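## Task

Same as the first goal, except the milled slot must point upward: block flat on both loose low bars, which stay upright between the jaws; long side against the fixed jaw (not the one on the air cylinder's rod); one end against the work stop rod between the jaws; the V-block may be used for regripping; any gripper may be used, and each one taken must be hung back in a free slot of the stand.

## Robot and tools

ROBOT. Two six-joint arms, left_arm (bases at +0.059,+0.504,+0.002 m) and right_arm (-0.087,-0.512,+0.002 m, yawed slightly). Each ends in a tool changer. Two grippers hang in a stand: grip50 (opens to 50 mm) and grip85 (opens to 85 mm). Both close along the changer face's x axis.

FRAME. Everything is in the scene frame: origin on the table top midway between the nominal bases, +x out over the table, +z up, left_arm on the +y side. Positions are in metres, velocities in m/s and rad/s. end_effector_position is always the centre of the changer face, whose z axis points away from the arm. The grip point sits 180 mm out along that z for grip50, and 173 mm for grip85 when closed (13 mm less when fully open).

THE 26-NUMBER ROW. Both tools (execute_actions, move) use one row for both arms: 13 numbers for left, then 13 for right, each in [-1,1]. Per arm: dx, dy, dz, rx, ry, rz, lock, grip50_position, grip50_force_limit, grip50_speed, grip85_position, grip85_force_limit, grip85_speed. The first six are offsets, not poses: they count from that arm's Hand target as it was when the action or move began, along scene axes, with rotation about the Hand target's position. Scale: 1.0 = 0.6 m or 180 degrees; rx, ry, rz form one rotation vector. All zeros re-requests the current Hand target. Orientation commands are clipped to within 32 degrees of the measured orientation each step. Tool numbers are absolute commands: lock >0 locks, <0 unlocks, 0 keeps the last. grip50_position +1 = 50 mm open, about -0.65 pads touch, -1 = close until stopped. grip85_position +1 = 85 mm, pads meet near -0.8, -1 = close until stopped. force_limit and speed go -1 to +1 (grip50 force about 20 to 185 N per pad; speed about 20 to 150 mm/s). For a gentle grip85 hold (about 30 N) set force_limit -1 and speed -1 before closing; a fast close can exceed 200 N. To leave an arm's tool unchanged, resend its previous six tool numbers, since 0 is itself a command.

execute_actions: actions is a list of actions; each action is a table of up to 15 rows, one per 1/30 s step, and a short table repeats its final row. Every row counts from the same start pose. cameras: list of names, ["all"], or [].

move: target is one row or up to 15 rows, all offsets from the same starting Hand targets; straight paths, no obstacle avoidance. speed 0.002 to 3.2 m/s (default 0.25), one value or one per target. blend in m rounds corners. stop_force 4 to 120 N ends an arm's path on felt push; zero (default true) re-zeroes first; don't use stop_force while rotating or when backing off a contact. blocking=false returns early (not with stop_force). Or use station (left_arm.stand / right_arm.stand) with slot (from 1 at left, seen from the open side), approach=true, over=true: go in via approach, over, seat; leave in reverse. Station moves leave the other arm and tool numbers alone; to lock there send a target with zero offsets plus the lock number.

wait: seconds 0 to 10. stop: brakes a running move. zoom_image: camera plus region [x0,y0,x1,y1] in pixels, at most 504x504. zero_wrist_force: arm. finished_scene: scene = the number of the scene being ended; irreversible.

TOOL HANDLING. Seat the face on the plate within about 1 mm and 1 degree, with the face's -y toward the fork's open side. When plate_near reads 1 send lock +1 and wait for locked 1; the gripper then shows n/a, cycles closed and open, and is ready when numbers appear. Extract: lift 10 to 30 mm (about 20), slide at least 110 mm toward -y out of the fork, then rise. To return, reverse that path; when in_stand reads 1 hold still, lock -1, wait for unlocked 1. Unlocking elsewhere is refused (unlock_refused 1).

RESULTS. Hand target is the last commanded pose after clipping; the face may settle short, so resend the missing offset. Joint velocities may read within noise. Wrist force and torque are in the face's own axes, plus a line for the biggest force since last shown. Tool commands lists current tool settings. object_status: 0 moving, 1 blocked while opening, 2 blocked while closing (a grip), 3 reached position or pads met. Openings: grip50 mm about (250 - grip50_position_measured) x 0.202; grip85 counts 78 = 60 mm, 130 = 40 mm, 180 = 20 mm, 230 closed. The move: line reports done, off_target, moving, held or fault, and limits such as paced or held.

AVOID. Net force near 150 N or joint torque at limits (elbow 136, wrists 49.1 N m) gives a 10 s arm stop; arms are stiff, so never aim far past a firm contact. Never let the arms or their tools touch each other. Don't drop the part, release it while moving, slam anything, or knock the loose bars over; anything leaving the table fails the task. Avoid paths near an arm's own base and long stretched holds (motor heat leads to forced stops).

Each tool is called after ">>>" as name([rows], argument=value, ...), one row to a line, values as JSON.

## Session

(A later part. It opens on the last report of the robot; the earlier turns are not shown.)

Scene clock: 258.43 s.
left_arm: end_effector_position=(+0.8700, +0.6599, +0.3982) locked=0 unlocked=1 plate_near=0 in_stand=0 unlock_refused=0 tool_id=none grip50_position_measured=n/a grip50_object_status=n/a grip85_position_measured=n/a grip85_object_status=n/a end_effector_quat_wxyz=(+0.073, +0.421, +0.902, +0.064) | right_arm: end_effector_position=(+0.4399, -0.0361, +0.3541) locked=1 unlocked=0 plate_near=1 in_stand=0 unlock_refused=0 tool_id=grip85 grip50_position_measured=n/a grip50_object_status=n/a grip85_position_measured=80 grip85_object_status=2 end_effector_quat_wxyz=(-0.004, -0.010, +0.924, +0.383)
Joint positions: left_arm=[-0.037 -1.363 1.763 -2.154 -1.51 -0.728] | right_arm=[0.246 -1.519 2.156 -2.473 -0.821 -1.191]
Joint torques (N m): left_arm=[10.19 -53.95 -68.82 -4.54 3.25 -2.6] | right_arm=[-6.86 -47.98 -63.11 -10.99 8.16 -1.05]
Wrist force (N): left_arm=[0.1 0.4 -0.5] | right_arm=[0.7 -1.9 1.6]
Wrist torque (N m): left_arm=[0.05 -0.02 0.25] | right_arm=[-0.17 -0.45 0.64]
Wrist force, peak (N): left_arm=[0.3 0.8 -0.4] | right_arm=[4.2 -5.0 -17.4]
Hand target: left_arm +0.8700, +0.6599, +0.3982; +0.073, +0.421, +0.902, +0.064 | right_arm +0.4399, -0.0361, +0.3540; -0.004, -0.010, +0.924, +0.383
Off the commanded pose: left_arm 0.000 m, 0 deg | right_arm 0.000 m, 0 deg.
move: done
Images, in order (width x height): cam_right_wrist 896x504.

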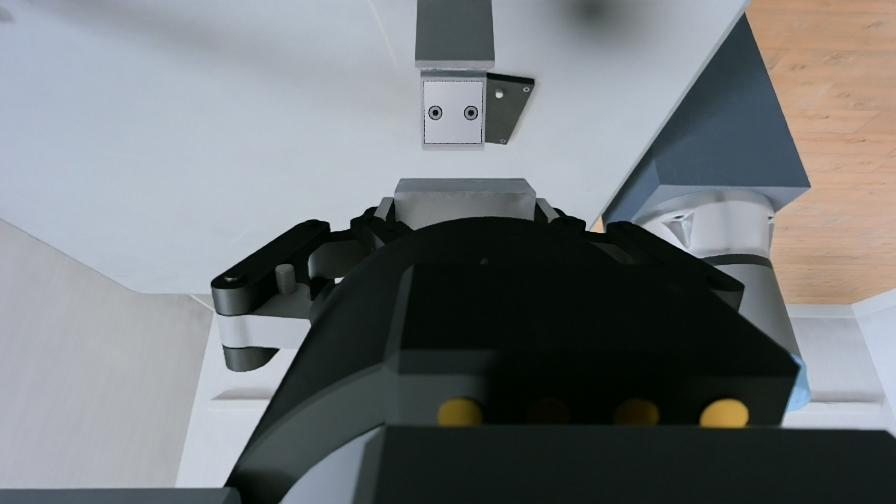

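>>> move(target=[0,0,0,0,0,0,0,1,1,1,1,1,1,0.0073,0,-0.0883,0,0,0,0,1,1,1,-1,0,-1], speed=0.06, cameras=[])

>>> zero_wrist_force(arm="right_arm")

>>> move(target=[0,0,0,0,0,0,0,1,1,1,1,1,1,0,0,-0.045,0,0,0,0,1,1,1,-1,0,-1], speed=0.007, stop_force=5, cameras=["cam_right_wrist"])

Scene clock: 279.13 s.
left_arm: end_effector_position=(+0.8700, +0.6599, +0.3982) locked=0 unlocked=1 plate_near=0 in_stand=0 unlock_refused=0 tool_id=none grip50_position_measured=n/a grip50_object_status=n/a grip85_position_measured=n/a grip85_object_status=n/a end_effector_quat_wxyz=(+0.073, +0.421, +0.902, +0.064) | right_arm: end_effector_position=(+0.4442, -0.0362, +0.3008) locked=1 unlocked=0 plate_near=1 in_stand=0 unlock_refused=0 tool_id=grip85 grip50_position_measured=n/a grip50_object_status=n/a grip85_position_measured=80 grip85_object_status=2 end_effector_quat_wxyz=(-0.004, -0.010, +0.924, +0.383) end_effector_velocity=(+0.000, +0.000, +0.002) end_effector_angular_velocity=(+0.000, +0.000, +0.001)
Joint positions: left_arm=[-0.037 -1.363 1.763 -2.154 -1.51 -0.728] | right_arm=[0.244 -1.447 2.195 -2.583 -0.82 -1.194]
Joint velocities: left_arm=[within noise] | right_arm=[0 -0.003 -0.002 0.005 0 -0.002]
Joint torques (N m): left_arm=[9.67 -51.5 -67.98 -4.69 2.74 -2.91] | right_arm=[-0.31 -83.41 -65.41 -5.53 8.13 0.23]
Wrist force (N): left_arm=[0.2 0.6 -0.2] | right_arm=[1.2 -1.7 1.5]
Wrist torque (N m): left_arm=[0.06 -0.03 0.25] | right_arm=[-0.19 -0.52 0.77]
Wrist force, peak (N): left_arm=[0.3 0.7 -0.8] | right_arm=[1.1 -4.3 3.5]
Hand target: left_arm +0.8700, +0.6599, +0.3982; +0.073, +0.421, +0.902, +0.064 | right_arm +0.4443, -0.0361, +0.3011; -0.004, -0.010, +0.924, +0.383
Off the commanded pose: left_arm 0.000 m, 0 deg | right_arm 0.000 m, 0 deg.
move: done
No camera images: "cameras" was empty.

Wrist force sensor zeroed.

Scene clock: 282.83 s.
left_arm: end_effector_position=(+0.8700, +0.6599, +0.3982) locked=0 unlocked=1 plate_near=0 in_stand=0 unlock_refused=0 tool_id=none grip50_position_measured=n/a grip50_object_status=n/a grip85_position_measured=n/a grip85_object_status=n/a end_effector_quat_wxyz=(+0.073, +0.421, +0.902, +0.064) | right_arm: end_effector_position=(+0.4443, -0.0361, +0.2840) locked=1 unlocked=0 plate_near=1 in_stand=0 unlock_refused=0 tool_id=grip85 grip50_position_measured=n/a grip50_object_status=n/a grip85_position_measured=80 grip85_object_status=2 end_effector_quat_wxyz=(-0.004, -0.010, +0.924, +0.383)
Joint positions: left_arm=[-0.037 -1.363 1.763 -2.154 -1.51 -0.728] | right_arm=[0.244 -1.423 2.208 -2.619 -0.82 -1.194]
Joint torques (N m): left_arm=[9.56 -54.13 -67.19 -4.6 3.15 -2.46] | right_arm=[6.24 -84.74 -62.75 -6.32 4.37 2.78]
Wrist force (N, zeroed by zero_wrist_force on right_arm): left_arm=[0.2 0.6 -0.6] | right_arm=[0.1 0.4 -1.2]
Wrist torque (N m, zeroed by zero_wrist_force on right_arm): left_arm=[0.05 -0.03 0.25] | right_arm=[-0.15 -0.17 0.02]
Wrist force, peak (N, zeroed by zero_wrist_force on right_arm): left_arm=[0.3 0.6 -0.8] | right_arm=[9.1 0.8 -24.0]
Hand target: left_arm +0.8700, +0.6599, +0.3982; +0.073, +0.421, +0.902, +0.064 | right_arm +0.4443, -0.0361, +0.2840; -0.004, -0.010, +0.924, +0.383 (not the last commanded pose)
Off the commanded pose: left_arm 0.000 m, 0 deg | right_arm 0.010 m, 0 deg.
move: contact (right_arm)
Images, in order (width x height): cam_right_wrist 896x504.

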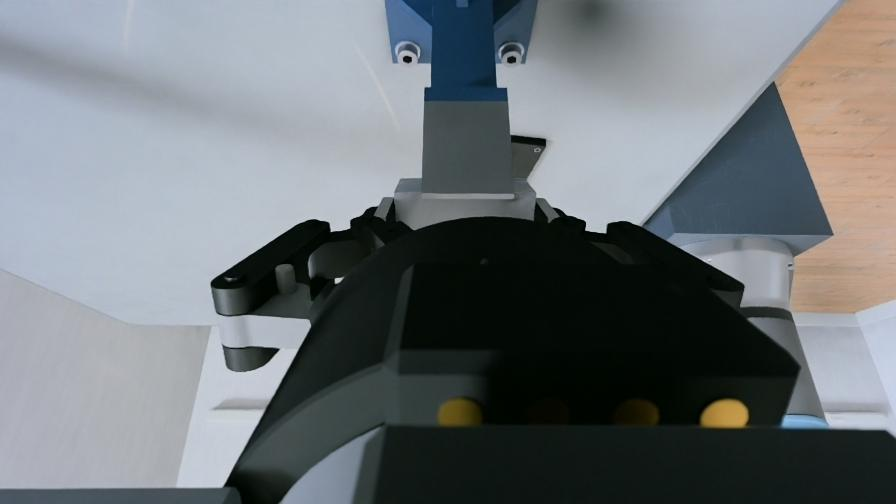

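>>> move(target=[0,0,0,0,0,0,0,1,1,1,1,1,1,0,-0.0007,0.0007,0,0,0,0,1,1,1,-1,0,-1], speed=0.01, cameras=[])

>>> move(target=[0,0,0,0,0,0,0,1,1,1,1,1,1,0,-0.0118,-0.0118,0,0,0,0,1,1,1,-1,0,-1], speed=0.005, stop_force=5, cameras=["cam_right_wrist"])

Scene clock: 290.40 s.
left_arm: end_effector_position=(+0.8700, +0.6599, +0.3982) locked=0 unlocked=1 plate_near=0 in_stand=0 unlock_refused=0 tool_id=none grip50_position_measured=n/a grip50_object_status=n/a grip85_position_measured=n/a grip85_object_status=n/a end_effector_quat_wxyz=(+0.073, +0.421, +0.902, +0.064) | right_arm: end_effector_position=(+0.4443, -0.0365, +0.2845) locked=1 unlocked=0 plate_near=1 in_stand=0 unlock_refused=0 tool_id=grip85 grip50_position_measured=n/a grip50_object_status=n/a grip85_position_measured=80 grip85_object_status=2 end_effector_quat_wxyz=(-0.004, -0.010, +0.924, +0.383)
Joint positions: left_arm=[-0.037 -1.363 1.763 -2.154 -1.51 -0.728] | right_arm=[0.243 -1.424 2.208 -2.618 -0.82 -1.195]
Joint torques (N m): left_arm=[12.41 -51.67 -67.76 -4.81 2.82 -3.09] | right_arm=[-6.13 -80.29 -47.66 -6.56 8.64 -2.67]
Wrist force (N, zeroed by zero_wrist_force on right_arm): left_arm=[-0.2 0.6 -0.5] | right_arm=[0.6 -0.4 0.0]
Wrist torque (N m, zeroed by zero_wrist_force on right_arm): left_arm=[0.06 -0.01 0.25] | right_arm=[-0.01 -0.05 0.02]
Wrist force, peak (N, zeroed by zero_wrist_force on right_arm): left_arm=[0.1 0.7 -0.8] | right_arm=[0.3 0.1 -1.6]
Hand target: left_arm +0.8700, +0.6599, +0.3982; +0.073, +0.421, +0.902, +0.064 | right_arm +0.4443, -0.0365, +0.2844; -0.004, -0.010, +0.924, +0.383
Off the commanded pose: left_arm 0.000 m, 0 deg | right_arm 0.000 m, 0 deg.
move: done
No camera images: "cameras" was empty.

Scene clock: 291.53 s.
left_arm: end_effector_position=(+0.8700, +0.6599, +0.3982) locked=0 unlocked=1 plate_near=0 in_stand=0 unlock_refused=0 tool_id=none grip50_position_measured=n/a grip50_object_status=n/a grip85_position_measured=n/a grip85_object_status=n/a end_effector_quat_wxyz=(+0.073, +0.421, +0.902, +0.064) | right_arm: end_effector_position=(+0.4443, -0.0368, +0.2844) locked=1 unlocked=0 plate_near=1 in_stand=0 unlock_refused=0 tool_id=grip85 grip50_position_measured=n/a grip50_object_status=n/a grip85_position_measured=80 grip85_object_status=2 end_effector_quat_wxyz=(-0.004, -0.010, +0.924, +0.383)
Joint positions: left_arm=[-0.037 -1.363 1.763 -2.154 -1.51 -0.728] | right_arm=[0.243 -1.424 2.208 -2.618 -0.82 -1.195]
Joint torques (N m): left_arm=[8.48 -51.06 -67.46 -5.09 3.08 -2.9] | right_arm=[7.69 -74.19 -61.87 -5.28 -0.8 3.41]
Wrist force (N, zeroed by zero_wrist_force on right_arm): left_arm=[0.4 0.6 -0.6] | right_arm=[0.7 7.4 3.6]
Wrist torque (N m, zeroed by zero_wrist_force on right_arm): left_arm=[0.05 -0.05 0.25] | right_arm=[-1.33 -0.13 0.15]
Wrist force, peak (N, zeroed by zero_wrist_force on right_arm): left_arm=[0.4 0.7 -0.8] | right_arm=[-2.0 9.3 5.8]
Hand target: left_arm +0.8700, +0.6599, +0.3982; +0.073, +0.421, +0.902, +0.064 | right_arm +0.4443, -0.0368, +0.2844; -0.004, -0.010, +0.923, +0.383 (not the last commanded pose)
Off the commanded pose: left_arm 0.000 m, 0 deg | right_arm 0.010 m, 0 deg.
move: contact (right_arm)
Images, in order (width x height): cam_right_wrist 896x504.

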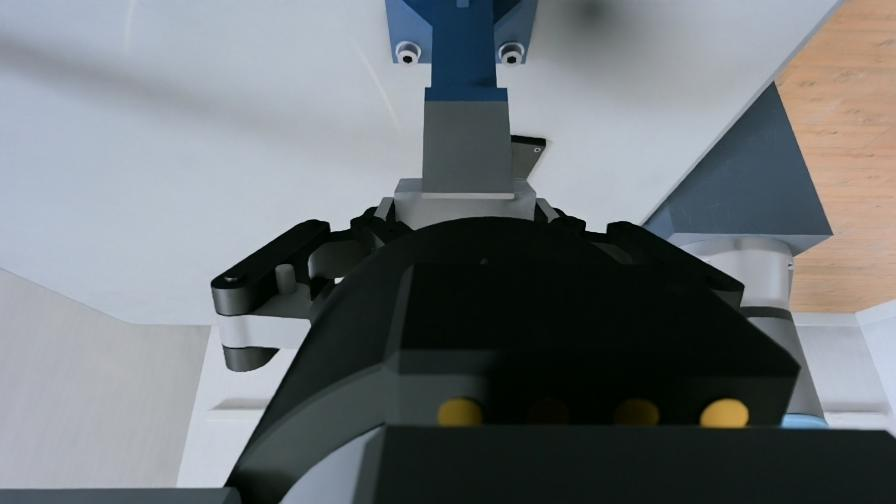

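>>> move(target=[0,0,0,0,0,0,0,1,1,1,1,1,1,0,0.0036,-0.0032,0,0,0,0,1,1,1,-1,0,-1], speed=0.004, stop_force=6, cameras=[])

Scene clock: 297.03 s.
left_arm: end_effector_position=(+0.8700, +0.6599, +0.3982) locked=0 unlocked=1 plate_near=0 in_stand=0 unlock_refused=0 tool_id=none grip50_position_measured=n/a grip50_object_status=n/a grip85_position_measured=n/a grip85_object_status=n/a end_effector_quat_wxyz=(+0.073, +0.421, +0.902, +0.064) | right_arm: end_effector_position=(+0.4443, -0.0367, +0.2844) locked=1 unlocked=0 plate_near=1 in_stand=0 unlock_refused=0 tool_id=grip85 grip50_position_measured=n/a grip50_object_status=n/a grip85_position_measured=80 grip85_object_status=2 end_effector_quat_wxyz=(-0.004, -0.010, +0.924, +0.383)
Joint positions: left_arm=[-0.037 -1.363 1.763 -2.154 -1.51 -0.728] | right_arm=[0.243 -1.424 2.208 -2.618 -0.82 -1.195]
Joint torques (N m): left_arm=[10.3 -52.23 -68.96 -4.62 2.99 -2.92] | right_arm=[-8.32 -84.5 -55.95 -4.33 5.68 -1.96]
Wrist force (N, zeroed by zero_wrist_force on right_arm): left_arm=[0.0 0.5 -0.4] | right_arm=[-1.6 4.0 1.8]
Wrist torque (N m, zeroed by zero_wrist_force on right_arm): left_arm=[0.05 -0.02 0.25] | right_arm=[-0.72 -0.42 -0.01]
Wrist force, peak (N, zeroed by zero_wrist_force on right_arm): left_arm=[0.1 0.6 -0.8] | right_arm=[0.4 8.0 3.5]
Hand target: left_arm +0.8700, +0.6599, +0.3982; +0.073, +0.421, +0.902, +0.064 | right_arm +0.4443, -0.0367, +0.2844; -0.004, -0.010, +0.923, +0.383 (not the last commanded pose)
Off the commanded pose: left_arm 0.000 m, 0 deg | right_arm 0.003 m, 0 deg.
move: contact (right_arm)
No camera images: "cameras" was empty.

>>> move(target=[0,0,0,0,0,0,0,1,1,1,1,1,1,0,0.0036,-0.0030,0,0,0,0,1,1,1,-1,0,-1], speed=0.003, stop_force=6, cameras=[])

Scene clock: 304.77 s.
left_arm: end_effector_position=(+0.8700, +0.6599, +0.3982) locked=0 unlocked=1 plate_near=0 in_stand=0 unlock_refused=0 tool_id=none grip50_position_measured=n/a grip50_object_status=n/a grip85_position_measured=n/a grip85_object_status=n/a end_effector_quat_wxyz=(+0.073, +0.421, +0.902, +0.064) | right_arm: end_effector_position=(+0.4442, -0.0362, +0.2838) locked=1 unlocked=0 plate_near=1 in_stand=0 unlock_refused=0 tool_id=grip85 grip50_position_measured=n/a grip50_object_status=n/a grip85_position_measured=80 grip85_object_status=2 end_effector_quat_wxyz=(-0.004, -0.010, +0.923, +0.384)
Joint positions: left_arm=[-0.037 -1.363 1.763 -2.154 -1.51 -0.728] | right_arm=[0.244 -1.423 2.208 -2.62 -0.82 -1.194]
Joint torques (N m): left_arm=[11.36 -51.85 -67.47 -4.79 2.92 -2.93] | right_arm=[-3.56 -77.06 -51.68 -4.94 7.37 -1.79]
Wrist force (N, zeroed by zero_wrist_force on right_arm): left_arm=[0.2 0.6 -0.6] | right_arm=[0.5 1.8 -9.9]
Wrist torque (N m, zeroed by zero_wrist_force on right_arm): left_arm=[0.06 -0.03 0.25] | right_arm=[-0.21 0.14 -0.12]
Wrist force, peak (N, zeroed by zero_wrist_force on right_arm): left_arm=[0.1 0.8 -0.7] | right_arm=[6.2 1.9 -21.4]
Hand target: left_arm +0.8700, +0.6599, +0.3982; +0.073, +0.421, +0.902, +0.064 | right_arm +0.4442, -0.0362, +0.2839; -0.004, -0.010, +0.923, +0.384 (not the last commanded pose)
Off the commanded pose: left_arm 0.000 m, 0 deg | right_arm 0.002 m, 0 deg.
move: contact (right_arm)
No camera images: "cameras" was empty.

>>> move([
  [0,0,0,0,0,0,0,1,1,1,1,1,1,0,0,0,0,0,0,0,1,1,1,0.62,0,-1],
  [-0.05,0.08,0,0,0,0,0,1,1,1,1,1,1,0.0022,-0.106,0.106,0,0,0,0,1,1,1,0.62,0,-1],
], speed=[0.02,0.08], cameras=["cam_right_wrist"])

>>> zoom_image(camera="cam_right_wrist", region=[380, 40, 560, 220])

Scene clock: 325.87 s.
left_arm: end_effector_position=(+0.8398, +0.7079, +0.3982) locked=0 unlocked=1 plate_near=0 in_stand=0 unlock_refused=0 tool_id=none grip50_position_measured=n/a grip50_object_status=n/a grip85_position_measured=n/a grip85_object_status=n/a end_effector_quat_wxyz=(+0.073, +0.421, +0.902, +0.064) | right_arm: end_effector_position=(+0.4456, -0.0997, +0.3477) locked=1 unlocked=0 plate_near=1 in_stand=0 unlock_refused=0 tool_id=grip85 grip50_position_measured=n/a grip50_object_status=n/a grip85_position_measured=50 grip85_object_status=3 end_effector_quat_wxyz=(-0.004, -0.010, +0.923, +0.384)
Joint positions: left_arm=[0.026 -1.392 1.799 -2.165 -1.522 -0.666] | right_arm=[0.139 -1.575 2.203 -2.365 -0.797 -1.335]
Joint torques (N m): left_arm=[-10.95 -48.8 -67.84 -6.25 1.73 -2.77] | right_arm=[2.74 -48.19 -49.17 -8.46 3.02 3.17]
Wrist force (N, zeroed by zero_wrist_force on right_arm): left_arm=[-0.2 0.4 -0.2] | right_arm=[0.9 1.5 -0.8]
Wrist torque (N m, zeroed by zero_wrist_force on right_arm): left_arm=[0.05 -0.02 0.04] | right_arm=[-0.16 -0.08 -0.11]
Wrist force, peak (N, zeroed by zero_wrist_force on right_arm): left_arm=[1.6 0.7 -0.5] | right_arm=[0.6 1.9 -9.7]
Hand target: left_arm +0.8400, +0.7079, +0.3982; +0.073, +0.421, +0.902, +0.064 | right_arm +0.4456, -0.0998, +0.3475; -0.004, -0.010, +0.923, +0.384
Off the commanded pose: left_arm 0.000 m, 0 deg | right_arm 0.000 m, 0 deg.
move: done
Images, in order (width x height): cam_right_wrist 896x504.

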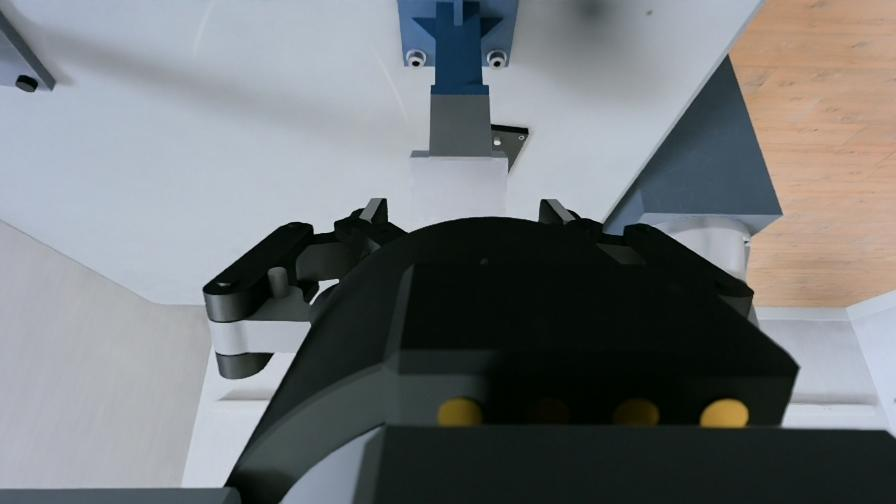

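Scaled by 2.800 from the camera's 896x504 image, which has a finer 1280x720 frame.

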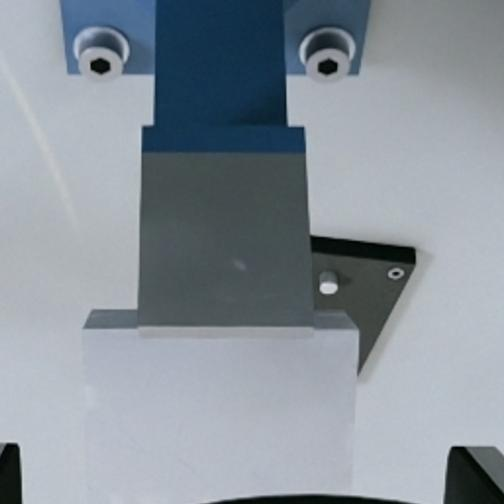

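>>> move([
  [-0.05,0.08,0,0,0,0,0,1,1,1,1,1,1,-0.0068,0.323,0.1708,-0.24995,-0.00524,0,0,1,1,1,0.62,0,-1],
  [-0.05,0.08,0,0,0,0,0,1,1,1,1,1,1,-0.0132,0.6297,-0.0173,-0.4999,-0.01047,0,0,1,1,1,0.62,0,-1],
], speed=[0.3,0.3], blend=[0.04,0], cameras=["cam_right_wrist"])

>>> zoom_image(camera="cam_right_wrist", region=[340, 60, 580, 220])

Scene clock: 339.23 s.
left_arm: end_effector_position=(+0.8100, +0.7559, +0.3982) locked=0 unlocked=1 plate_near=0 in_stand=0 unlock_refused=0 tool_id=none grip50_position_measured=n/a grip50_object_status=n/a grip85_position_measured=n/a grip85_object_status=n/a end_effector_quat_wxyz=(+0.073, +0.421, +0.902, +0.064) | right_arm: end_effector_position=(+0.4376, +0.2780, +0.3371) locked=1 unlocked=0 plate_near=1 in_stand=0 unlock_refused=0 tool_id=grip85 grip50_position_measured=n/a grip50_object_status=n/a grip85_position_measured=50 grip85_object_status=3 end_effector_quat_wxyz=(+0.004, -0.010, +0.924, -0.382)
Joint positions: left_arm=[0.093 -1.416 1.828 -2.173 -1.534 -0.6] | right_arm=[0.841 -0.882 1.082 -1.12 -2.043 -0.539]
Joint torques (N m): left_arm=[-12.33 -47.47 -66.98 -6.07 2 -2.93] | right_arm=[3.69 -109.59 -62.23 0.59 -1.59 0.99]
Wrist force (N, zeroed by zero_wrist_force on right_arm): left_arm=[0.3 0.4 -0.2] | right_arm=[-1.8 2.3 -1.3]
Wrist torque (N m, zeroed by zero_wrist_force on right_arm): left_arm=[0.05 -0.06 -0.03] | right_arm=[0.36 0.44 -0.81]
Wrist force, peak (N, zeroed by zero_wrist_force on right_arm): left_arm=[-1.2 0.5 -0.7] | right_arm=[-1.1 7.6 -1.8]
Hand target: left_arm +0.8100, +0.7559, +0.3982; +0.073, +0.421, +0.902, +0.064 | right_arm +0.4376, +0.2781, +0.3371; +0.004, -0.010, +0.924, -0.382
Off the commanded pose: left_arm 0.000 m, 0 deg | right_arm 0.000 m, 0 deg.
move: done
Images, in order (width x height): cam_right_wrist 896x504.

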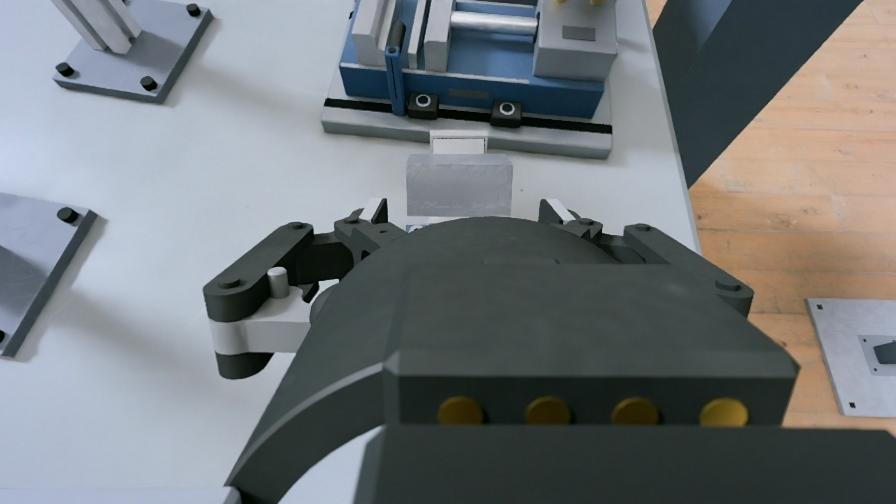

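Scaled by 2.100 from the camera's 896x504 image, which has a finer 1280x720 frame.

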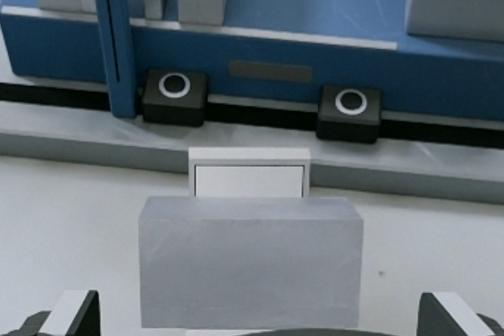

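>>> move(target=[0,0,0,0,0,0,0,1,1,1,1,1,1,0.0033,-0.0993,-0.0893,0,0,0,0,1,1,1,0.62,0,-1], speed=0.05, cameras=["cam_right_wrist"])

>>> zoom_image(camera="cam_right_wrist", region=[340, 100, 600, 240])

Scene clock: 361.57 s.
left_arm: end_effector_position=(+0.8100, +0.7559, +0.3982) locked=0 unlocked=1 plate_near=0 in_stand=0 unlock_refused=0 tool_id=none grip50_position_measured=n/a grip50_object_status=n/a grip85_position_measured=n/a grip85_object_status=n/a end_effector_quat_wxyz=(+0.073, +0.421, +0.902, +0.064) | right_arm: end_effector_position=(+0.4397, +0.2183, +0.2836) locked=1 unlocked=0 plate_near=1 in_stand=0 unlock_refused=0 tool_id=grip85 grip50_position_measured=n/a grip50_object_status=n/a grip85_position_measured=50 grip85_object_status=3 end_effector_quat_wxyz=(+0.004, -0.010, +0.924, -0.382) end_effector_velocity=(-0.001, +0.001, +0.003) end_effector_angular_velocity=(-0.001, +0.001, +0.000)
Joint positions: left_arm=[0.093 -1.416 1.828 -2.173 -1.534 -0.6] | right_arm=[0.801 -0.945 1.288 -1.28 -2.067 -0.575]
Joint velocities: left_arm=[within noise] | right_arm=[0.001 -0.001 -0.004 0.006 0.001 0.001]
Joint torques (N m): left_arm=[-12.64 -48.99 -67.03 -5.93 2.62 -2.92] | right_arm=[10.64 -105.32 -68.81 0.41 -2.6 1.83]
Wrist force (N, zeroed by zero_wrist_force on right_arm): left_arm=[0.1 0.4 -0.5] | right_arm=[-1.4 2.2 -1.2]
Wrist torque (N m, zeroed by zero_wrist_force on right_arm): left_arm=[0.05 -0.04 -0.04] | right_arm=[0.34 0.39 -0.90]
Wrist force, peak (N, zeroed by zero_wrist_force on right_arm): left_arm=[0.2 0.6 -0.6] | right_arm=[-1.9 3.1 -3.5]
Hand target: left_arm +0.8100, +0.7559, +0.3982; +0.073, +0.421, +0.902, +0.064 | right_arm +0.4396, +0.2185, +0.2835; +0.004, -0.010, +0.924, -0.382
Off the commanded pose: left_arm 0.000 m, 0 deg | right_arm 0.000 m, 0 deg.
move: done
Images, in order (width x height): cam_right_wrist 896x504.

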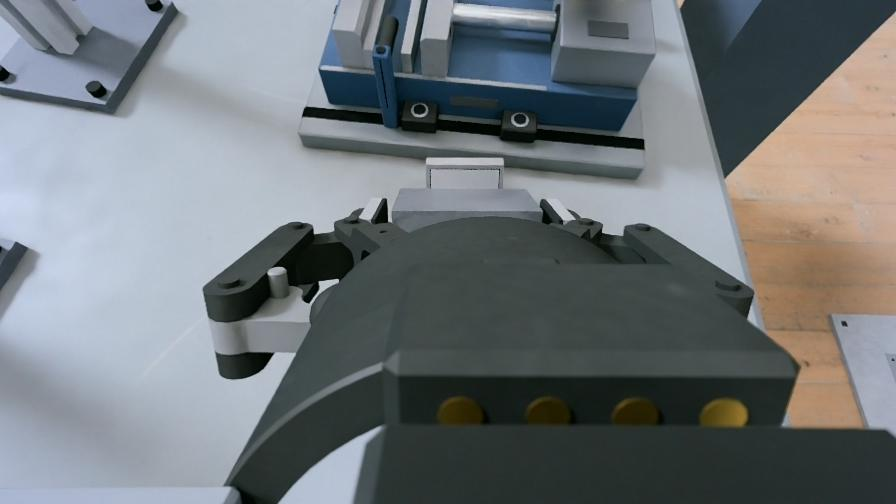

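Scaled by 1.938 from the camera's 896x504 image, which has a finer 1280x720 frame.

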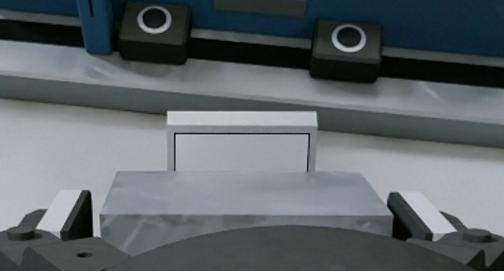

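>>> move(target=[0,0,0,0,0,0,0,1,1,1,1,1,1,0,0,0,0,0,0,0,1,1,1,-1,0,-1], speed=0.02, cameras=[])

>>> move(target=[0,0,0,0,0,0,0,1,1,1,1,1,1,0,0,0.0667,0,0,0,0,1,1,1,-1,0,-1], speed=0.05, cameras=["cam_right_wrist"])

>>> zoom_image(camera="cam_right_wrist", region=[340, 100, 600, 240])

Scene clock: 374.40 s.
left_arm: end_effector_position=(+0.8100, +0.7559, +0.3982) locked=0 unlocked=1 plate_near=0 in_stand=0 unlock_refused=0 tool_id=none grip50_position_measured=n/a grip50_object_status=n/a grip85_position_measured=n/a grip85_object_status=n/a end_effector_quat_wxyz=(+0.073, +0.421, +0.902, +0.064) | right_arm: end_effector_position=(+0.4396, +0.2185, +0.2835) locked=1 unlocked=0 plate_near=1 in_stand=0 unlock_refused=0 tool_id=grip85 grip50_position_measured=n/a grip50_object_status=n/a grip85_position_measured=79 grip85_object_status=0 end_effector_quat_wxyz=(+0.004, -0.010, +0.924, -0.382)
Joint positions: left_arm=[0.093 -1.416 1.828 -2.173 -1.534 -0.6] | right_arm=[0.802 -0.945 1.288 -1.279 -2.067 -0.575]
Joint torques (N m): left_arm=[-12.26 -49.04 -68.6 -6.04 2.59 -2.7] | right_arm=[3.32 -102.79 -63.22 -2.36 -2.92 2.82]
Wrist force (N, zeroed by zero_wrist_force on right_arm): left_arm=[0.0 0.4 -0.3] | right_arm=[2.8 1.7 -13.8]
Wrist torque (N m, zeroed by zero_wrist_force on right_arm): left_arm=[0.05 -0.04 -0.03] | right_arm=[0.51 0.98 -0.91]
Wrist force, peak (N, zeroed by zero_wrist_force on right_arm): left_arm=[0.4 0.8 -0.3] | right_arm=[2.8 1.7 -13.8]
Hand target: left_arm +0.8100, +0.7559, +0.3982; +0.073, +0.421, +0.902, +0.064 | right_arm +0.4396, +0.2185, +0.2835; +0.004, -0.010, +0.924, -0.382
Off the commanded pose: left_arm 0.000 m, 0 deg | right_arm 0.000 m, 0 deg.
move: done
No camera images: "cameras" was empty.

Scene clock: 375.47 s.
left_arm: end_effector_position=(+0.8100, +0.7559, +0.3982) locked=0 unlocked=1 plate_near=0 in_stand=0 unlock_refused=0 tool_id=none grip50_position_measured=n/a grip50_object_status=n/a grip85_position_measured=n/a grip85_object_status=n/a end_effector_quat_wxyz=(+0.073, +0.421, +0.902, +0.064) | right_arm: end_effector_position=(+0.4397, +0.2185, +0.3240) locked=1 unlocked=0 plate_near=1 in_stand=0 unlock_refused=0 tool_id=grip85 grip50_position_measured=n/a grip50_object_status=n/a grip85_position_measured=80 grip85_object_status=2 end_effector_quat_wxyz=(+0.004, -0.010, +0.924, -0.382) end_effector_velocity=(+0.000, +0.000, -0.002) end_effector_angular_velocity=(+0.001, -0.003, +0.000)
Joint positions: left_arm=[0.093 -1.416 1.828 -2.173 -1.534 -0.6] | right_arm=[0.802 -0.966 1.248 -1.219 -2.067 -0.575]
Joint velocities: left_arm=[within noise] | right_arm=[0 0.001 0.003 -0.006 -0.001 0.001]
Joint torques (N m): left_arm=[-12.6 -46.19 -68.03 -5.73 1.68 -2.72] | right_arm=[-6.27 -101.21 -45.88 -4.15 -5.65 1.13]
Wrist force (N, zeroed by zero_wrist_force on right_arm): left_arm=[0.1 0.3 -0.3] | right_arm=[-1.4 3.9 0.1]
Wrist torque (N m, zeroed by zero_wrist_force on right_arm): left_arm=[0.05 -0.04 -0.03] | right_arm=[0.15 0.38 -0.90]
Wrist force, peak (N, zeroed by zero_wrist_force on right_arm): left_arm=[0.1 0.7 -0.2] | right_arm=[3.1 1.5 -14.1]
Hand target: left_arm +0.8100, +0.7559, +0.3982; +0.073, +0.421, +0.902, +0.064 | right_arm +0.4396, +0.2185, +0.3235; +0.004, -0.010, +0.924, -0.382
Off the commanded pose: left_arm 0.000 m, 0 deg | right_arm 0.000 m, 0 deg.
move: done
Images, in order (width x height): cam_right_wrist 896x504.

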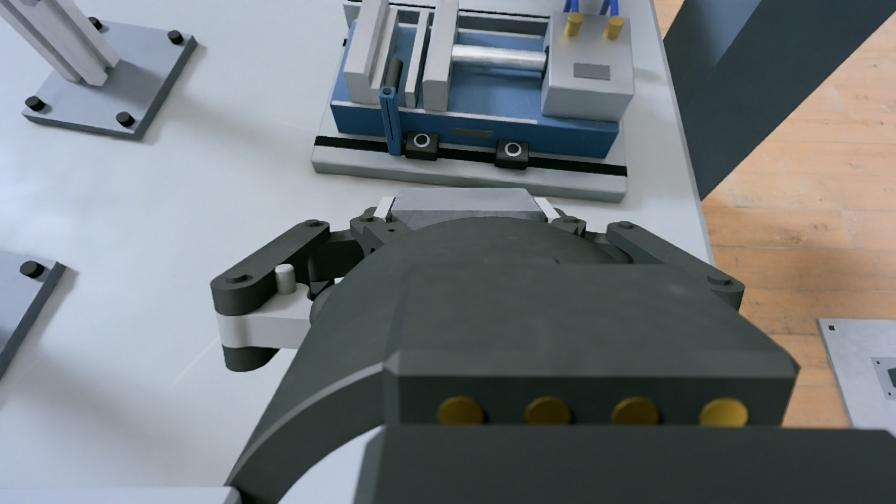

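Scaled by 1.938 from the camera's 896x504 image, which has a finer 1280x720 frame.

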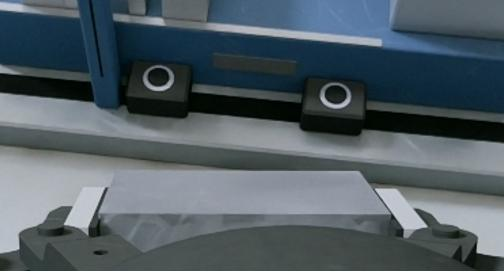

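>>> move([
  [0,0,0,0,0,0,0,1,1,1,1,1,1,0.0032,-0.2142,0.2275,0.24995,0.00524,0,0,1,1,1,-1,0,-1],
  [0,0,0,0,0,0,0,1,1,1,1,1,1,0.0077,-0.4337,0.0335,0.4999,0.01047,0,0,1,1,1,-1,0,-1],
], speed=[0.3,0.3], blend=[0.04,0], cameras=["cam_right_wrist"])

>>> zoom_image(camera="cam_right_wrist", region=[380, 40, 560, 220])

Scene clock: 392.23 s.
left_arm: end_effector_position=(+0.8100, +0.7559, +0.3982) locked=0 unlocked=1 plate_near=0 in_stand=0 unlock_refused=0 tool_id=none grip50_position_measured=n/a grip50_object_status=n/a grip85_position_measured=n/a grip85_object_status=n/a end_effector_quat_wxyz=(+0.073, +0.421, +0.902, +0.064) | right_arm: end_effector_position=(+0.4443, -0.0417, +0.3435) locked=1 unlocked=0 plate_near=1 in_stand=0 unlock_refused=0 tool_id=grip85 grip50_position_measured=n/a grip50_object_status=n/a grip85_position_measured=80 grip85_object_status=2 end_effector_quat_wxyz=(-0.004, -0.010, +0.924, +0.383)
Joint positions: left_arm=[0.093 -1.416 1.828 -2.173 -1.534 -0.6] | right_arm=[0.235 -1.508 2.164 -2.483 -0.818 -1.206]
Joint torques (N m): left_arm=[-13.45 -47.11 -66.96 -5.95 2.83 -2.43] | right_arm=[-4.83 -79.23 -59.08 -9.61 8.11 2.48]
Wrist force (N, zeroed by zero_wrist_force on right_arm): left_arm=[0.2 0.3 -0.4] | right_arm=[0.5 0.6 -0.1]
Wrist torque (N m, zeroed by zero_wrist_force on right_arm): left_arm=[0.04 -0.05 -0.03] | right_arm=[0.04 -0.01 -0.13]
Wrist force, peak (N, zeroed by zero_wrist_force on right_arm): left_arm=[0.1 0.7 -0.6] | right_arm=[-1.2 8.2 0.4]
Hand target: left_arm +0.8100, +0.7559, +0.3982; +0.073, +0.421, +0.902, +0.064 | right_arm +0.4442, -0.0417, +0.3436; -0.004, -0.010, +0.923, +0.384
Off the commanded pose: left_arm 0.000 m, 0 deg | right_arm 0.000 m, 0 deg.
move: done
Images, in order (width x height): cam_right_wrist 896x504.

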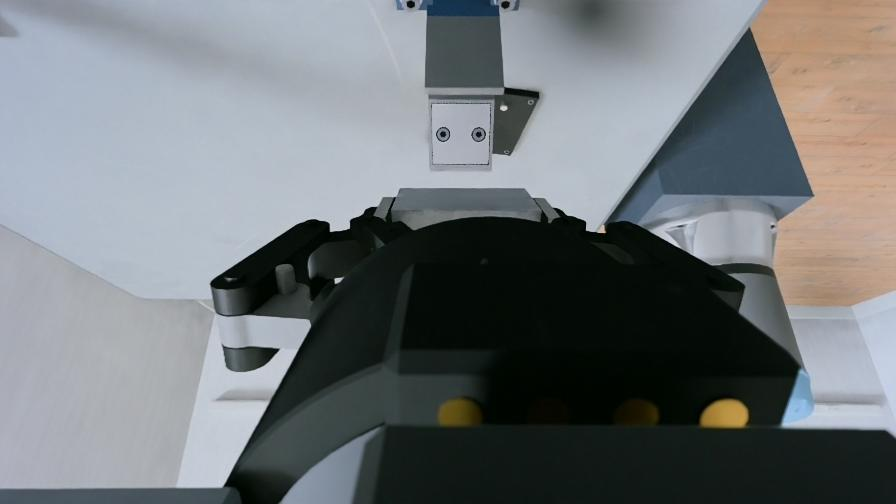

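Scaled by 2.800 from the camera's 896x504 image, which has a finer 1280x720 frame.

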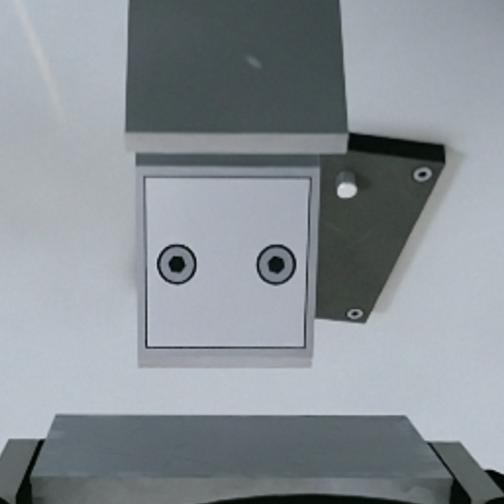

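>>> move(target=[0,0,0,0,0,0,0,1,1,1,1,1,1,0,0,-0.083,0,0,0,0,1,1,1,-1,0,-1], speed=0.07, cameras=[])

>>> move(target=[0,0,0,0,0,0,0,1,1,1,1,1,1,0,0,-0.03,0,0,0,0,1,1,1,-1,0,-1], speed=0.006, stop_force=5, cameras=[])

Scene clock: 398.60 s.
left_arm: end_effector_position=(+0.8100, +0.7559, +0.3982) locked=0 unlocked=1 plate_near=0 in_stand=0 unlock_refused=0 tool_id=none grip50_position_measured=n/a grip50_object_status=n/a grip85_position_measured=n/a grip85_object_status=n/a end_effector_quat_wxyz=(+0.073, +0.421, +0.902, +0.064) | right_arm: end_effector_position=(+0.4441, -0.0418, +0.2936) locked=1 unlocked=0 plate_near=1 in_stand=0 unlock_refused=0 tool_id=grip85 grip50_position_measured=n/a grip50_object_status=n/a grip85_position_measured=80 grip85_object_status=2 end_effector_quat_wxyz=(-0.004, -0.010, +0.923, +0.384) end_effector_velocity=(+0.000, +0.000, +0.003) end_effector_angular_velocity=(+0.001, +0.000, +0.000)
Joint positions: left_arm=[0.093 -1.416 1.828 -2.173 -1.534 -0.6] | right_arm=[0.235 -1.443 2.206 -2.59 -0.818 -1.206]
Joint velocities: left_arm=[within noise] | right_arm=[0 -0.003 -0.003 0.005 0.001 0.001]
Joint torques (N m): left_arm=[-10.83 -45.43 -68.58 -6.07 1.78 -2.31] | right_arm=[-1.64 -80.96 -64.7 -5.75 4.26 2.89]
Wrist force (N, zeroed by zero_wrist_force on right_arm): left_arm=[0.2 0.3 -0.5] | right_arm=[0.7 1.1 0.0]
Wrist torque (N m, zeroed by zero_wrist_force on right_arm): left_arm=[0.04 -0.05 -0.03] | right_arm=[0.04 -0.08 -0.15]
Wrist force, peak (N, zeroed by zero_wrist_force on right_arm): left_arm=[0.2 0.9 -0.5] | right_arm=[0.3 3.1 -2.6]
Hand target: left_arm +0.8100, +0.7559, +0.3982; +0.073, +0.421, +0.902, +0.064 | right_arm +0.4442, -0.0417, +0.2938; -0.004, -0.010, +0.923, +0.384
Off the commanded pose: left_arm 0.000 m, 0 deg | right_arm 0.000 m, 0 deg.
move: done
No camera images: "cameras" was empty.

Scene clock: 401.67 s.
left_arm: end_effector_position=(+0.8100, +0.7559, +0.3982) locked=0 unlocked=1 plate_near=0 in_stand=0 unlock_refused=0 tool_id=none grip50_position_measured=n/a grip50_object_status=n/a grip85_position_measured=n/a grip85_object_status=n/a end_effector_quat_wxyz=(+0.073, +0.421, +0.902, +0.064) | right_arm: end_effector_position=(+0.4442, -0.0417, +0.2834) locked=1 unlocked=0 plate_near=1 in_stand=0 unlock_refused=0 tool_id=grip85 grip50_position_measured=n/a grip50_object_status=n/a grip85_position_measured=80 grip85_object_status=2 end_effector_quat_wxyz=(-0.004, -0.010, +0.923, +0.384)
Joint positions: left_arm=[0.093 -1.416 1.828 -2.173 -1.534 -0.6] | right_arm=[0.235 -1.428 2.213 -2.612 -0.818 -1.206]
Joint torques (N m): left_arm=[-11.64 -49.33 -67.43 -5.61 2.24 -2] | right_arm=[3.72 -81.11 -60.13 -5.65 2.38 3.09]
Wrist force (N, zeroed by zero_wrist_force on right_arm): left_arm=[-0.1 0.3 -0.3] | right_arm=[-1.5 7.1 3.5]
Wrist torque (N m, zeroed by zero_wrist_force on right_arm): left_arm=[0.04 -0.03 -0.03] | right_arm=[-1.00 -0.38 -0.28]
Wrist force, peak (N, zeroed by zero_wrist_force on right_arm): left_arm=[0.1 0.6 -0.6] | right_arm=[-4.7 9.9 3.4]
Hand target: left_arm +0.8100, +0.7559, +0.3982; +0.073, +0.421, +0.902, +0.064 | right_arm +0.4443, -0.0417, +0.2834; -0.004, -0.010, +0.923, +0.384 (not the last commanded pose)
Off the commanded pose: left_arm 0.000 m, 0 deg | right_arm 0.008 m, 0 deg.
move: contact (right_arm)
No camera images: "cameras" was empty.

>>> move(target=[0,0,0,0,0,0,0,1,1,1,1,1,1,0,0.0005,0.0005,0,0,0,0,1,1,1,-1,0,-1], speed=0.01, cameras=[])

>>> move(target=[0,0,0,0,0,0,0,1,1,1,1,1,1,0,0.0095,-0.0095,0,0,0,0,1,1,1,-1,0,-1], speed=0.005, stop_force=5, cameras=[])

Scene clock: 407.33 s.
left_arm: end_effector_position=(+0.8100, +0.7559, +0.3982) locked=0 unlocked=1 plate_near=0 in_stand=0 unlock_refused=0 tool_id=none grip50_position_measured=n/a grip50_object_status=n/a grip85_position_measured=n/a grip85_object_status=n/a end_effector_quat_wxyz=(+0.073, +0.421, +0.902, +0.064) | right_arm: end_effector_position=(+0.4443, -0.0414, +0.2837) locked=1 unlocked=0 plate_near=1 in_stand=0 unlock_refused=0 tool_id=grip85 grip50_position_measured=n/a grip50_object_status=n/a grip85_position_measured=80 grip85_object_status=2 end_effector_quat_wxyz=(-0.004, -0.010, +0.923, +0.384)
Joint positions: left_arm=[0.093 -1.416 1.828 -2.173 -1.534 -0.6] | right_arm=[0.235 -1.428 2.213 -2.612 -0.818 -1.205]
Joint torques (N m): left_arm=[-12.14 -47.91 -69.21 -6.11 1.94 -2.88] | right_arm=[12.77 -81.8 -64.75 -5.52 1.81 3.06]
Wrist force (N, zeroed by zero_wrist_force on right_arm): left_arm=[0.0 0.5 -0.5] | right_arm=[0.1 0.2 0.4]
Wrist torque (N m, zeroed by zero_wrist_force on right_arm): left_arm=[0.06 -0.04 -0.03] | right_arm=[0.01 -0.03 -0.14]
Wrist force, peak (N, zeroed by zero_wrist_force on right_arm): left_arm=[0.4 0.6 -0.6] | right_arm=[-1.1 7.4 3.9]
Hand target: left_arm +0.8100, +0.7559, +0.3982; +0.073, +0.421, +0.902, +0.064 | right_arm +0.4443, -0.0414, +0.2837; -0.004, -0.010, +0.923, +0.384
Off the commanded pose: left_arm 0.000 m, 0 deg | right_arm 0.000 m, 0 deg.
move: done
No camera images: "cameras" was empty.

Scene clock: 409.73 s.
left_arm: end_effector_position=(+0.8100, +0.7559, +0.3982) locked=0 unlocked=1 plate_near=0 in_stand=0 unlock_refused=0 tool_id=none grip50_position_measured=n/a grip50_object_status=n/a grip85_position_measured=n/a grip85_object_status=n/a end_effector_quat_wxyz=(+0.073, +0.421, +0.902, +0.064) | right_arm: end_effector_position=(+0.4443, -0.0366, +0.2789) locked=1 unlocked=0 plate_near=1 in_stand=0 unlock_refused=0 tool_id=grip85 grip50_position_measured=n/a grip50_object_status=n/a grip85_position_measured=80 grip85_object_status=2 end_effector_quat_wxyz=(-0.004, -0.010, +0.923, +0.384)
Joint positions: left_arm=[0.093 -1.416 1.828 -2.173 -1.534 -0.6] | right_arm=[0.243 -1.416 2.212 -2.63 -0.82 -1.195]
Joint torques (N m): left_arm=[-12.11 -50.5 -68.27 -5.77 2.66 -1.98] | right_arm=[-4.04 -85.65 -54.78 -6.07 7.23 -2.42]
Wrist force (N, zeroed by zero_wrist_force on right_arm): left_arm=[0.1 0.4 -0.6] | right_arm=[1.2 -2.3 -5.7]
Wrist torque (N m, zeroed by zero_wrist_force on right_arm): left_arm=[0.05 -0.04 -0.03] | right_arm=[0.55 0.18 -0.20]
Wrist force, peak (N, zeroed by zero_wrist_force on right_arm): left_arm=[0.2 0.7 -0.5] | right_arm=[10.5 -3.5 -28.5]
Hand target: left_arm +0.8100, +0.7559, +0.3982; +0.073, +0.421, +0.902, +0.064 | right_arm +0.4443, -0.0366, +0.2789; -0.004, -0.010, +0.923, +0.384 (not the last commanded pose)
Off the commanded pose: left_arm 0.000 m, 0 deg | right_arm 0.001 m, 0 deg.
move: contact (right_arm)
No camera images: "cameras" was empty.

>>> move([
  [0,0,0,0,0,0,0,1,1,1,1,1,1,0,0,0,0,0,0,0,1,1,1,0.62,0,-1],
  [0,0,0,0,0,0,0,1,1,1,1,1,1,0.0022,-0.106,0.106,0,0,0,0,1,1,1,0.62,0,-1],
], speed=[0.02,0.08], cameras=["cam_right_wrist"])

>>> zoom_image(camera="cam_right_wrist", region=[380, 40, 560, 220])

Scene clock: 439.53 s.
left_arm: end_effector_position=(+0.8100, +0.7559, +0.3982) locked=0 unlocked=1 plate_near=0 in_stand=0 unlock_refused=0 tool_id=none grip50_position_measured=n/a grip50_object_status=n/a grip85_position_measured=n/a grip85_object_status=n/a end_effector_quat_wxyz=(+0.073, +0.421, +0.902, +0.064) | right_arm: end_effector_position=(+0.4456, -0.1002, +0.3427) locked=1 unlocked=0 plate_near=1 in_stand=0 unlock_refused=0 tool_id=grip85 grip50_position_measured=n/a grip50_object_status=n/a grip85_position_measured=50 grip85_object_status=3 end_effector_quat_wxyz=(-0.004, -0.010, +0.923, +0.384)
Joint positions: left_arm=[0.093 -1.416 1.828 -2.173 -1.534 -0.6] | right_arm=[0.138 -1.57 2.208 -2.375 -0.797 -1.336]
Joint torques (N m): left_arm=[-10.35 -45.55 -68.19 -5.74 2.12 -2.13] | right_arm=[2.92 -48.21 -51.33 -8.03 2.59 2.29]
Wrist force (N, zeroed by zero_wrist_force on right_arm): left_arm=[0.2 0.4 -0.5] | right_arm=[0.3 0.3 -0.5]
Wrist torque (N m, zeroed by zero_wrist_force on right_arm): left_arm=[0.05 -0.06 -0.03] | right_arm=[-0.24 -0.03 -0.10]
Wrist force, peak (N, zeroed by zero_wrist_force on right_arm): left_arm=[0.4 0.6 -0.6] | right_arm=[0.8 -2.5 -5.7]
Hand target: left_arm +0.8100, +0.7559, +0.3982; +0.073, +0.421, +0.902, +0.064 | right_arm +0.4456, -0.1002, +0.3425; -0.004, -0.010, +0.923, +0.384
Off the commanded pose: left_arm 0.000 m, 0 deg | right_arm 0.000 m, 0 deg.
move: done
Images, in order (width x height): cam_right_wrist 896x504.

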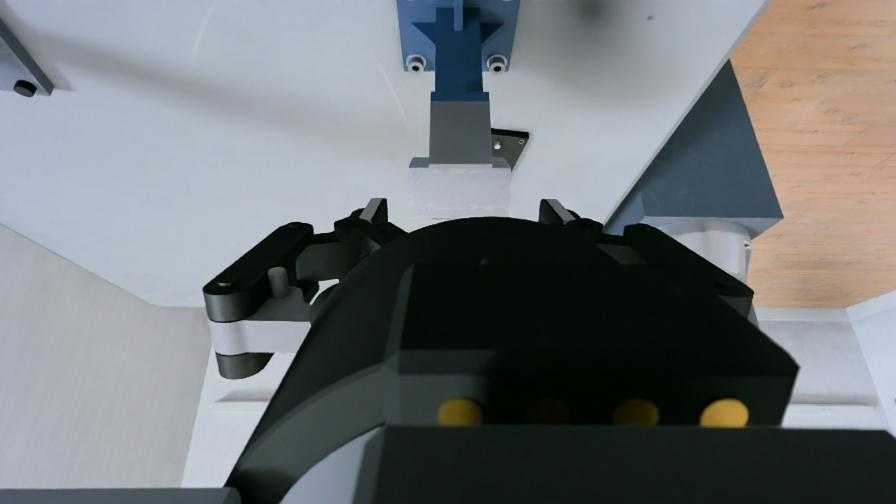

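Scaled by 2.800 from the camera's 896x504 image, which has a finer 1280x720 frame.

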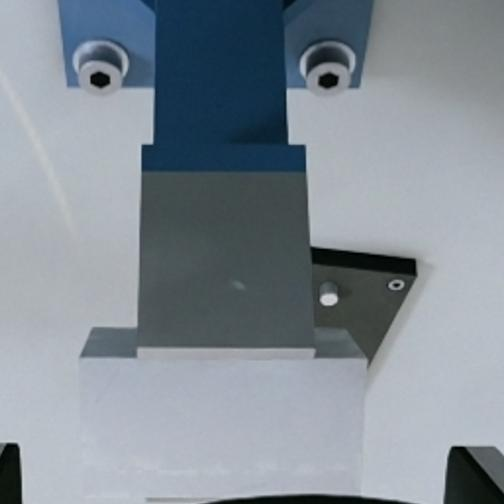

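>>> move([
  [0,0,0,0,0,0,0,1,1,1,1,1,1,-0.0068,0.322,0.1792,-0.24995,-0.00524,0,0,1,1,1,0.62,0,-1],
  [0,0,0,0,0,0,0,1,1,1,1,1,1,-0.0132,0.6207,0,-0.4999,-0.01047,0,0,1,1,1,0.62,0,-1],
], speed=[0.3,0.3], blend=[0.04,0], cameras=["cam_right_wrist"])

>>> zoom_image(camera="cam_right_wrist", region=[340, 60, 580, 220])

Scene clock: 449.00 s.
left_arm: end_effector_position=(+0.8100, +0.7559, +0.3982) locked=0 unlocked=1 plate_near=0 in_stand=0 unlock_refused=0 tool_id=none grip50_position_measured=n/a grip50_object_status=n/a grip85_position_measured=n/a grip85_object_status=n/a end_effector_quat_wxyz=(+0.073, +0.421, +0.902, +0.064) | right_arm: end_effector_position=(+0.4377, +0.2721, +0.3426) locked=1 unlocked=0 plate_near=1 in_stand=0 unlock_refused=0 tool_id=grip85 grip50_position_measured=n/a grip50_object_status=n/a grip85_position_measured=50 grip85_object_status=3 end_effector_quat_wxyz=(+0.004, -0.010, +0.924, -0.382)
Joint positions: left_arm=[0.093 -1.416 1.828 -2.173 -1.534 -0.6] | right_arm=[0.837 -0.894 1.092 -1.12 -2.045 -0.543]
Joint torques (N m): left_arm=[-11.5 -49.76 -68.45 -5.83 2.52 -2.42] | right_arm=[3.38 -109.3 -63.7 1.29 -1.4 1.48]
Wrist force (N, zeroed by zero_wrist_force on right_arm): left_arm=[0.2 0.3 -0.5] | right_arm=[-1.7 1.4 -0.6]
Wrist torque (N m, zeroed by zero_wrist_force on right_arm): left_arm=[0.04 -0.05 -0.03] | right_arm=[0.30 0.43 -0.82]
Wrist force, peak (N, zeroed by zero_wrist_force on right_arm): left_arm=[0.2 0.6 -0.8] | right_arm=[-1.9 6.2 -2.0]
Hand target: left_arm +0.8100, +0.7559, +0.3982; +0.073, +0.421, +0.902, +0.064 | right_arm +0.4377, +0.2722, +0.3425; +0.004, -0.010, +0.924, -0.382
Off the commanded pose: left_arm 0.000 m, 0 deg | right_arm 0.000 m, 0 deg.
move: done
Images, in order (width x height): cam_right_wrist 896x504.

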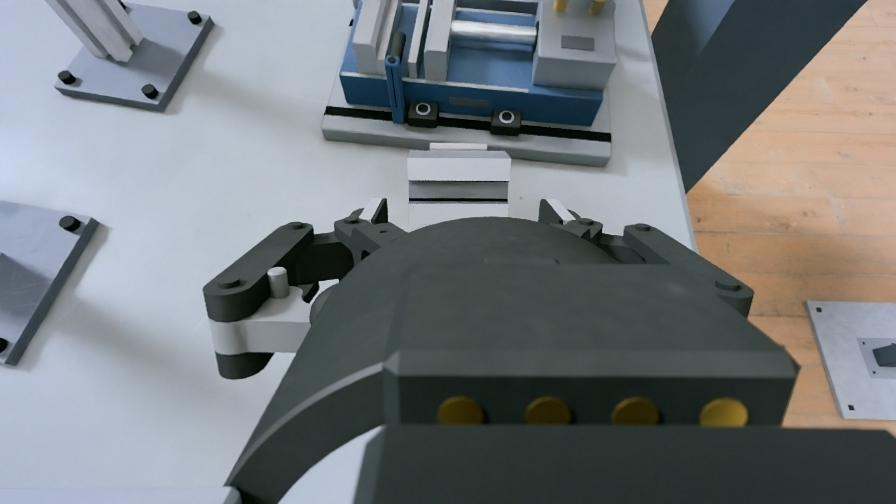

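Scaled by 2.100 from the camera's 896x504 image, which has a finer 1280x720 frame.

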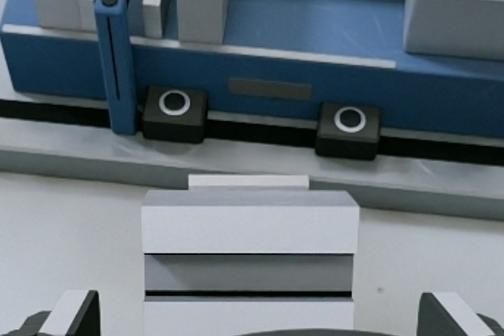

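>>> move(target=[0,0,0,0,0,0,0,1,1,1,1,1,1,0.0025,-0.0955,-0.0932,0,0,0,0,1,1,1,0.62,0,-1], speed=0.06, cameras=["cam_right_wrist"])

>>> zoom_image(camera="cam_right_wrist", region=[340, 100, 600, 240])

Scene clock: 462.80 s.
left_arm: end_effector_position=(+0.8100, +0.7559, +0.3982) locked=0 unlocked=1 plate_near=0 in_stand=0 unlock_refused=0 tool_id=none grip50_position_measured=n/a grip50_object_status=n/a grip85_position_measured=n/a grip85_object_status=n/a end_effector_quat_wxyz=(+0.073, +0.421, +0.902, +0.064) | right_arm: end_effector_position=(+0.4392, +0.2148, +0.2867) locked=1 unlocked=0 plate_near=1 in_stand=0 unlock_refused=0 tool_id=grip85 grip50_position_measured=n/a grip50_object_status=n/a grip85_position_measured=50 grip85_object_status=3 end_effector_quat_wxyz=(+0.004, -0.010, +0.924, -0.382)
Joint positions: left_arm=[0.093 -1.416 1.828 -2.173 -1.534 -0.6] | right_arm=[0.799 -0.952 1.294 -1.28 -2.068 -0.577]
Joint torques (N m): left_arm=[-9.11 -48.34 -68.87 -5.53 2.38 -1.65] | right_arm=[10.79 -102.45 -71.43 0.25 -1.64 2.18]
Wrist force (N, zeroed by zero_wrist_force on right_arm): left_arm=[0.1 0.3 -0.5] | right_arm=[-1.1 0.9 -1.6]
Wrist torque (N m, zeroed by zero_wrist_force on right_arm): left_arm=[0.04 -0.04 -0.04] | right_arm=[0.25 0.37 -0.90]
Wrist force, peak (N, zeroed by zero_wrist_force on right_arm): left_arm=[0.4 0.5 -0.8] | right_arm=[-0.9 0.8 -4.1]
Hand target: left_arm +0.8100, +0.7559, +0.3982; +0.073, +0.421, +0.902, +0.064 | right_arm +0.4392, +0.2149, +0.2866; +0.004, -0.010, +0.924, -0.382
Off the commanded pose: left_arm 0.000 m, 0 deg | right_arm 0.000 m, 0 deg.
move: done
Images, in order (width x height): cam_right_wrist 896x504.

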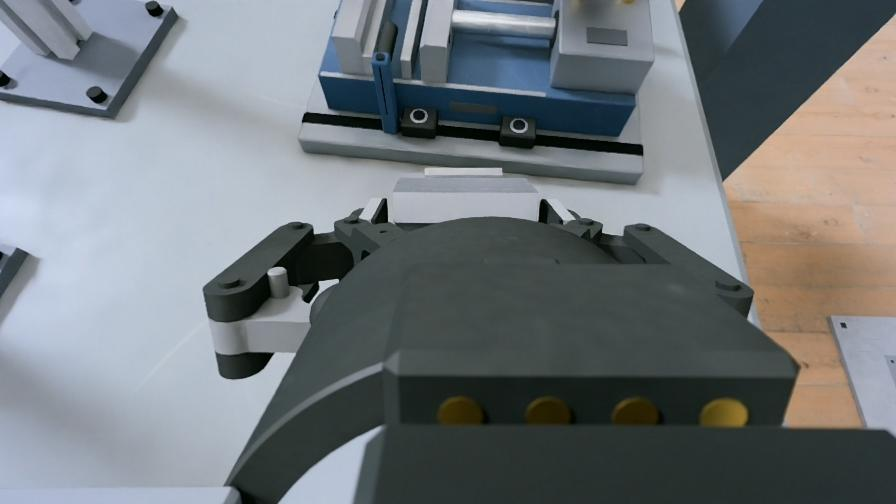

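Scaled by 1.938 from the camera's 896x504 image, which has a finer 1280x720 frame.

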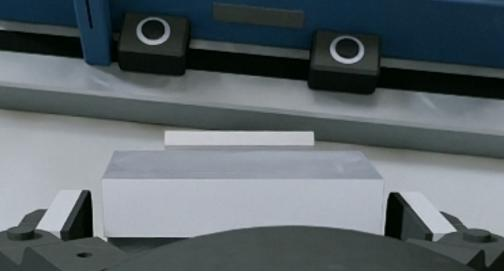

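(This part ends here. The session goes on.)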